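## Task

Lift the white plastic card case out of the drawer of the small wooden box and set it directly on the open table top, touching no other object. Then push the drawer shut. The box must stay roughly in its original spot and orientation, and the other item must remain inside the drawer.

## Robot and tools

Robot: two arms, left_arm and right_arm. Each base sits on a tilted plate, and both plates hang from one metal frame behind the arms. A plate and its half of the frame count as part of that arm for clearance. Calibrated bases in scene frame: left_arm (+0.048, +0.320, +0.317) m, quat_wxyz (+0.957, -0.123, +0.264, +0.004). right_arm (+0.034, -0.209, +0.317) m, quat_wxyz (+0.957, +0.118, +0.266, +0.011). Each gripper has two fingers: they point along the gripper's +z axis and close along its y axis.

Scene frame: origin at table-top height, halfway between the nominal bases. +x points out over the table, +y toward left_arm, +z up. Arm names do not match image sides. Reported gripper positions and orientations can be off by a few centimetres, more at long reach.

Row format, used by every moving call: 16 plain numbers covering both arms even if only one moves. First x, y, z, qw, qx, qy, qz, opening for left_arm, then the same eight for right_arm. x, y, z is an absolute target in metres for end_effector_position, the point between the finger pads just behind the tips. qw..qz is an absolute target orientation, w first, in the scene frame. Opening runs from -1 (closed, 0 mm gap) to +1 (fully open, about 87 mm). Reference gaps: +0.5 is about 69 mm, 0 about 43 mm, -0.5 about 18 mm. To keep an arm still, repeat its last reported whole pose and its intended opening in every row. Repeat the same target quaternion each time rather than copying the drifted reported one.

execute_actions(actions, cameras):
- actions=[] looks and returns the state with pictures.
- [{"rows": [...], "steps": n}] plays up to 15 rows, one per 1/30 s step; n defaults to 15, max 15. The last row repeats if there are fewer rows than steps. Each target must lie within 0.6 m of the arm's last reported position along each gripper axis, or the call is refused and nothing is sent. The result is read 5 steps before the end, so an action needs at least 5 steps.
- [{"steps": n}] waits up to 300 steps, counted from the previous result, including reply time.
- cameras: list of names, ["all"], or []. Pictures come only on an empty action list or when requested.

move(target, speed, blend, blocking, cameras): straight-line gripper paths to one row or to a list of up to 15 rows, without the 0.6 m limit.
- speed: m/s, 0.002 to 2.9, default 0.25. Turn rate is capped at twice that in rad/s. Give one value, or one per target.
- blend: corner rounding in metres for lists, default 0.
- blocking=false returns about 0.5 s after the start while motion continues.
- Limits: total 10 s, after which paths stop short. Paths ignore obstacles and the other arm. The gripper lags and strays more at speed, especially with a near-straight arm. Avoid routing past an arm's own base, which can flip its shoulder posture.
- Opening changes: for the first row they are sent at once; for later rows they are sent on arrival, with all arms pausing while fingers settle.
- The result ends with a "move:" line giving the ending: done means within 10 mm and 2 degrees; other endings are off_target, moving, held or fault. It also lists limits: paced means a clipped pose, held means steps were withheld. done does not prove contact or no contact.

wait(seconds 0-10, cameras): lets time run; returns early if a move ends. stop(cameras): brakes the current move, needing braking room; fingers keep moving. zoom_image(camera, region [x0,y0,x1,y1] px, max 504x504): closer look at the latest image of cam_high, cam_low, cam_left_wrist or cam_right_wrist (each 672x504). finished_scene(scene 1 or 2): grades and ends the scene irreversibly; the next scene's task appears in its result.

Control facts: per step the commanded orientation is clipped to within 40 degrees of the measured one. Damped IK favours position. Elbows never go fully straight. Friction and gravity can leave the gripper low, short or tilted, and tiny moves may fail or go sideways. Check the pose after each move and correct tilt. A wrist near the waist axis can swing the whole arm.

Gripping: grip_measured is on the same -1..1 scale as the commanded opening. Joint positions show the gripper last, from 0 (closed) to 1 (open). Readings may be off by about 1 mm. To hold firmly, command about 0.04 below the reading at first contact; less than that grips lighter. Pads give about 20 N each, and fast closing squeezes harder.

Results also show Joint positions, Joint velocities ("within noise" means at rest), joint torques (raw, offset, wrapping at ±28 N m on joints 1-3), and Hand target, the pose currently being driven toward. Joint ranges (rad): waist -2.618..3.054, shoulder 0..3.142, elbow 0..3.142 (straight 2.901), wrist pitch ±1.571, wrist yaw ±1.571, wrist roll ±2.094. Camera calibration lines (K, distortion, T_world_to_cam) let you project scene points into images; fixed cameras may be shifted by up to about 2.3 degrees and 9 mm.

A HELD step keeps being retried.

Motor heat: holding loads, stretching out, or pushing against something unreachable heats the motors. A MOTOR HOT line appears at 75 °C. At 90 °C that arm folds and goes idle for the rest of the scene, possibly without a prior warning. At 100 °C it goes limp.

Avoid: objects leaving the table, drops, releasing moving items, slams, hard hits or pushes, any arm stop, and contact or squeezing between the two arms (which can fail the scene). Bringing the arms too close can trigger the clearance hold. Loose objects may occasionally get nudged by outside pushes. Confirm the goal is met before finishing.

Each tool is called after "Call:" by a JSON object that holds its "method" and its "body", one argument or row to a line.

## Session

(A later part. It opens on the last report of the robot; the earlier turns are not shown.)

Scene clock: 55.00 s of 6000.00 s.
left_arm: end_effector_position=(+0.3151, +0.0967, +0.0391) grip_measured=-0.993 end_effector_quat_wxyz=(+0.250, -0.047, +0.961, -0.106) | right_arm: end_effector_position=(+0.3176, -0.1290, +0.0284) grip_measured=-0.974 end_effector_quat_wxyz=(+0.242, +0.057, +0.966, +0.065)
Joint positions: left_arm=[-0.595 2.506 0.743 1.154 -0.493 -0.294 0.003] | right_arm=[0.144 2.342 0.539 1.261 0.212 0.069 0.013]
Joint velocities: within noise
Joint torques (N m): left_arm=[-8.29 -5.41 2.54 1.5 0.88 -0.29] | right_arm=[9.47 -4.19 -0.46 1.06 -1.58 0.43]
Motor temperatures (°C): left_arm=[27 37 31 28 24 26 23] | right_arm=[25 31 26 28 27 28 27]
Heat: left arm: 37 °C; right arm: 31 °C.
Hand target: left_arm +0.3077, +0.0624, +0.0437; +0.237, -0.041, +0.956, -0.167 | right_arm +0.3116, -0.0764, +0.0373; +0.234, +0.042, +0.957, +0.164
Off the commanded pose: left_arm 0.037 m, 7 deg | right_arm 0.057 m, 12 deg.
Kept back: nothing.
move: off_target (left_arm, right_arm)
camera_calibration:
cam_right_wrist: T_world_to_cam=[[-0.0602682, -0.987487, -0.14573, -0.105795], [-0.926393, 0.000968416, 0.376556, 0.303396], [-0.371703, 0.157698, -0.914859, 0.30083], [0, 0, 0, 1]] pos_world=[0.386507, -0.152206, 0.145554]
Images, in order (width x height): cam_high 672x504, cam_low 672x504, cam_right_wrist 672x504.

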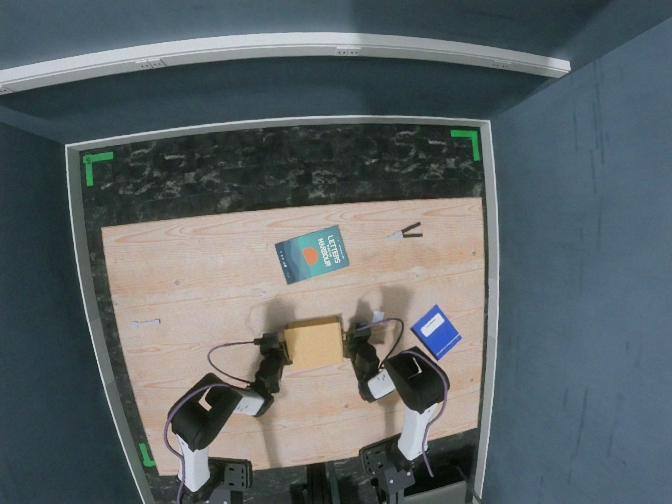

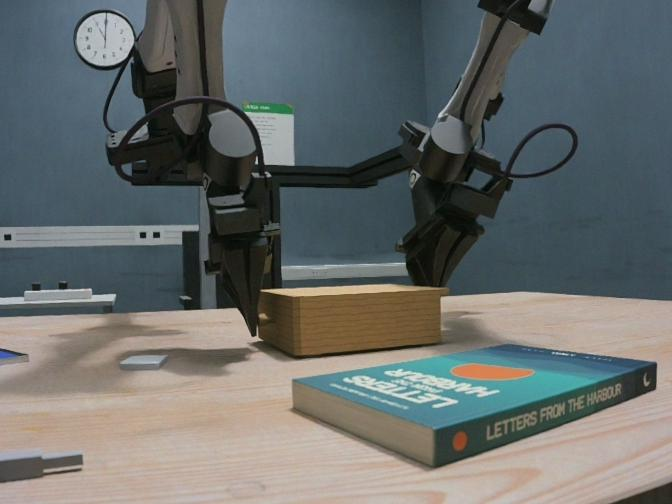

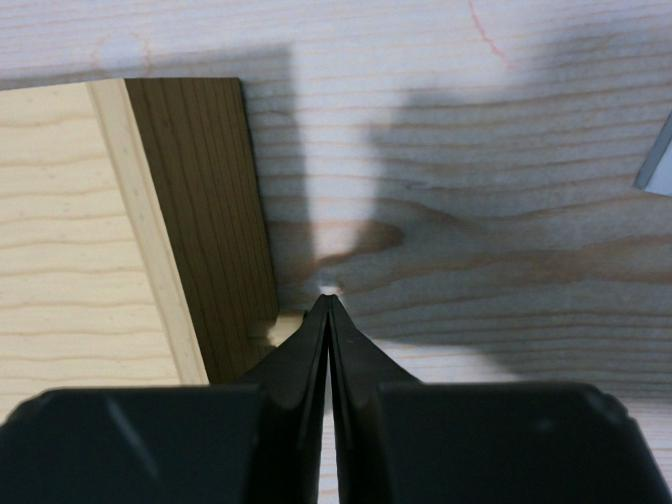

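Call:
{"method": "move", "body": {
  "target": [
    [0.309, 0.125, 0.043, 0.2382, -0.0420, 0.9556, -0.1684, -1, 0.315, -0.165, 0.036, 0.2382, 0.0420, 0.9556, 0.1684, -1],
    [0.305, 0.150, 0.110, 0.2382, -0.0420, 0.9556, -0.1684, -1, 0.305, -0.210, 0.110, 0.2382, 0.0420, 0.9556, 0.1684, -1]
  ],
  "speed": [0.12, 0.2],
  "blend": [0.015, 0],
  "cameras": ["all"]
}}

Call:
{"method": "zoom_image", "body": {
  "camera": "cam_high",
  "region": [260, 270, 420, 390]
}}

Call:
{"method": "zoom_image", "body": {
  "camera": "cam_low",
  "region": [90, 250, 460, 400]
}}

Scene clock: 57.37 s of 6000.00 s.
left_arm: end_effector_position=(+0.3046, +0.1508, +0.1066) grip_measured=-0.993 end_effector_quat_wxyz=(+0.238, -0.042, +0.956, -0.167) | right_arm: end_effector_position=(+0.2949, -0.2058, +0.1042) grip_measured=-0.974 end_effector_quat_wxyz=(+0.221, +0.049, +0.959, +0.170)
Joint positions: left_arm=[-0.486 2.147 0.389 1.18 -0.281 -0.25 0.003] | right_arm=[-0.266 1.808 0.295 0.899 -0.339 -0.121 0.013]
Joint velocities: within noise
Joint torques (N m): left_arm=[-4.25 -7.49 -0.77 1.48 0.1 0.14] | right_arm=[0.23 -7.71 -0.01 0.87 -0.35 -0.29]
Motor temperatures (°C): left_arm=[28 37 31 28 24 26 23] | right_arm=[25 31 26 28 27 28 27]
Heat: left arm: 37 °C; right arm: 31 °C.
Hand target: left_arm +0.3050, +0.1500, +0.1099; +0.238, -0.042, +0.956, -0.168 | right_arm +0.3050, -0.2100, +0.1098; +0.238, +0.042, +0.956, +0.168
Off the commanded pose: left_arm 0.004 m, 0 deg | right_arm 0.012 m, 2 deg.
Kept back: nothing.
move: off_target (right_arm)
camera_calibration:
cam_left_wrist: T_world_to_cam=[[0.00512631, -0.944755, 0.327736, 0.103939], [-0.93541, 0.111336, 0.335576, 0.257031], [-0.353526, -0.308288, -0.883163, 0.389166], [0, 0, 0, 1]] pos_world=[0.377477, 0.189555, 0.223379]
cam_right_wrist: T_world_to_cam=[[0.000420456, -0.940171, -0.340702, -0.159858], [-0.912239, -0.139932, 0.385018, 0.219843], [-0.409658, 0.31064, -0.85772, 0.410502], [0, 0, 0, 1]] pos_world=[0.368782, -0.247049, 0.212989]

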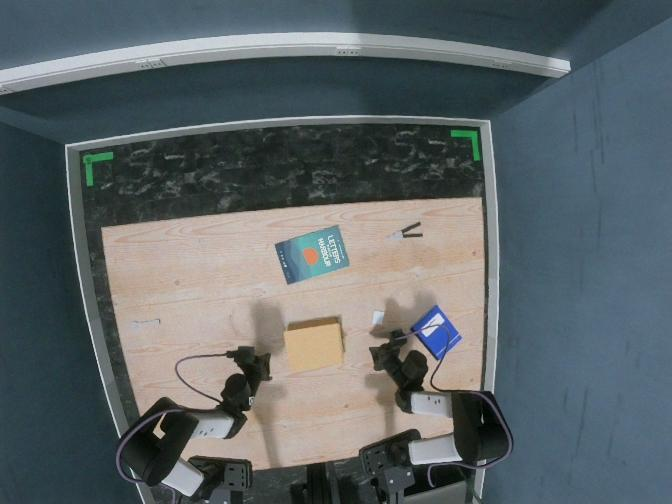

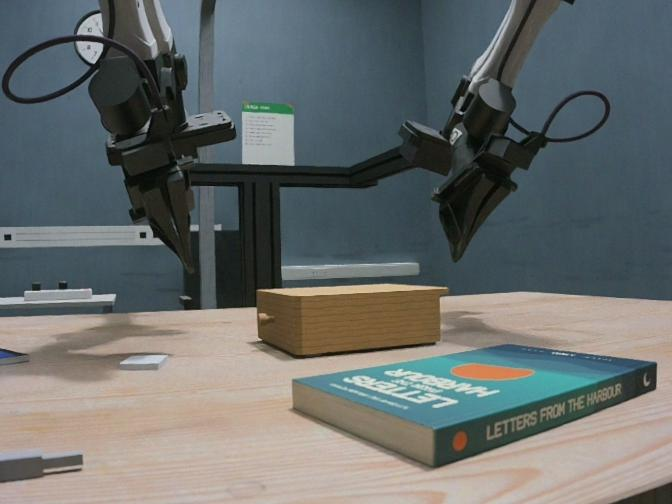

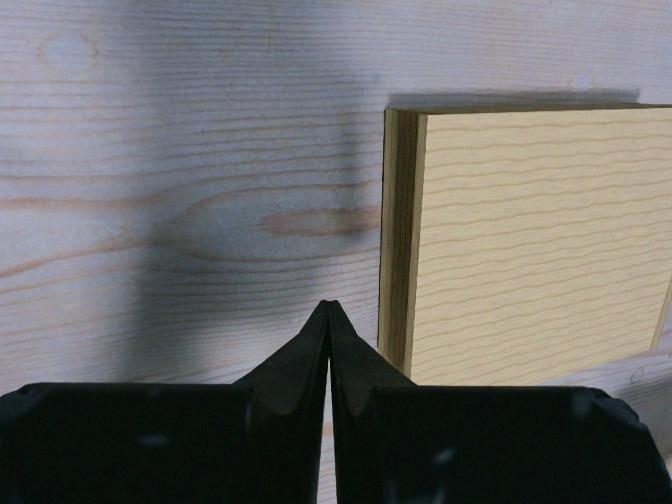

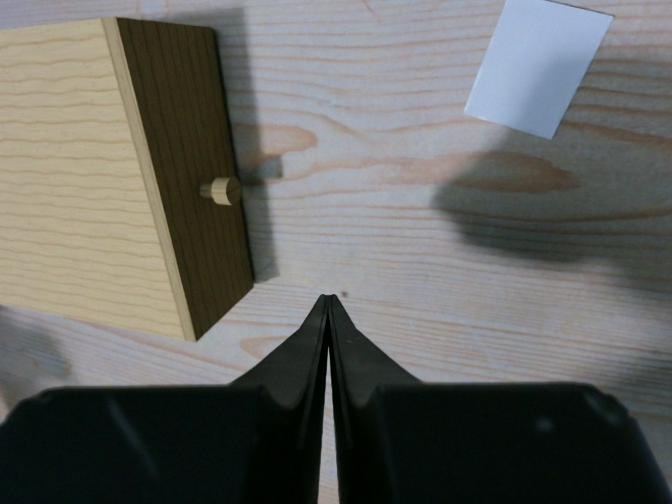

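Scaled by 3.150 from the camera's 672x504 image, which has a finer 960x720 frame.

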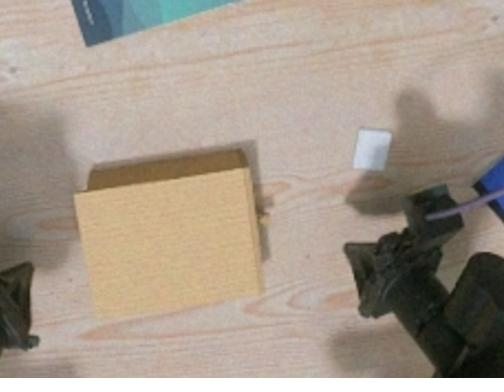

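Scaled by 1.362 from the camera's 672x504 image, which has a finer 960x720 frame.

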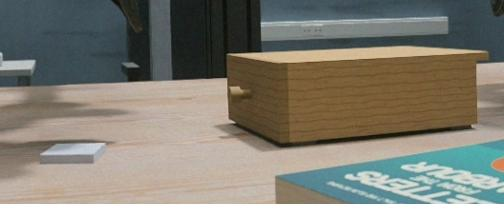

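Call:
{"method": "finished_scene", "body": {
  "scene": 2
}}

The scene is finished: the task was done.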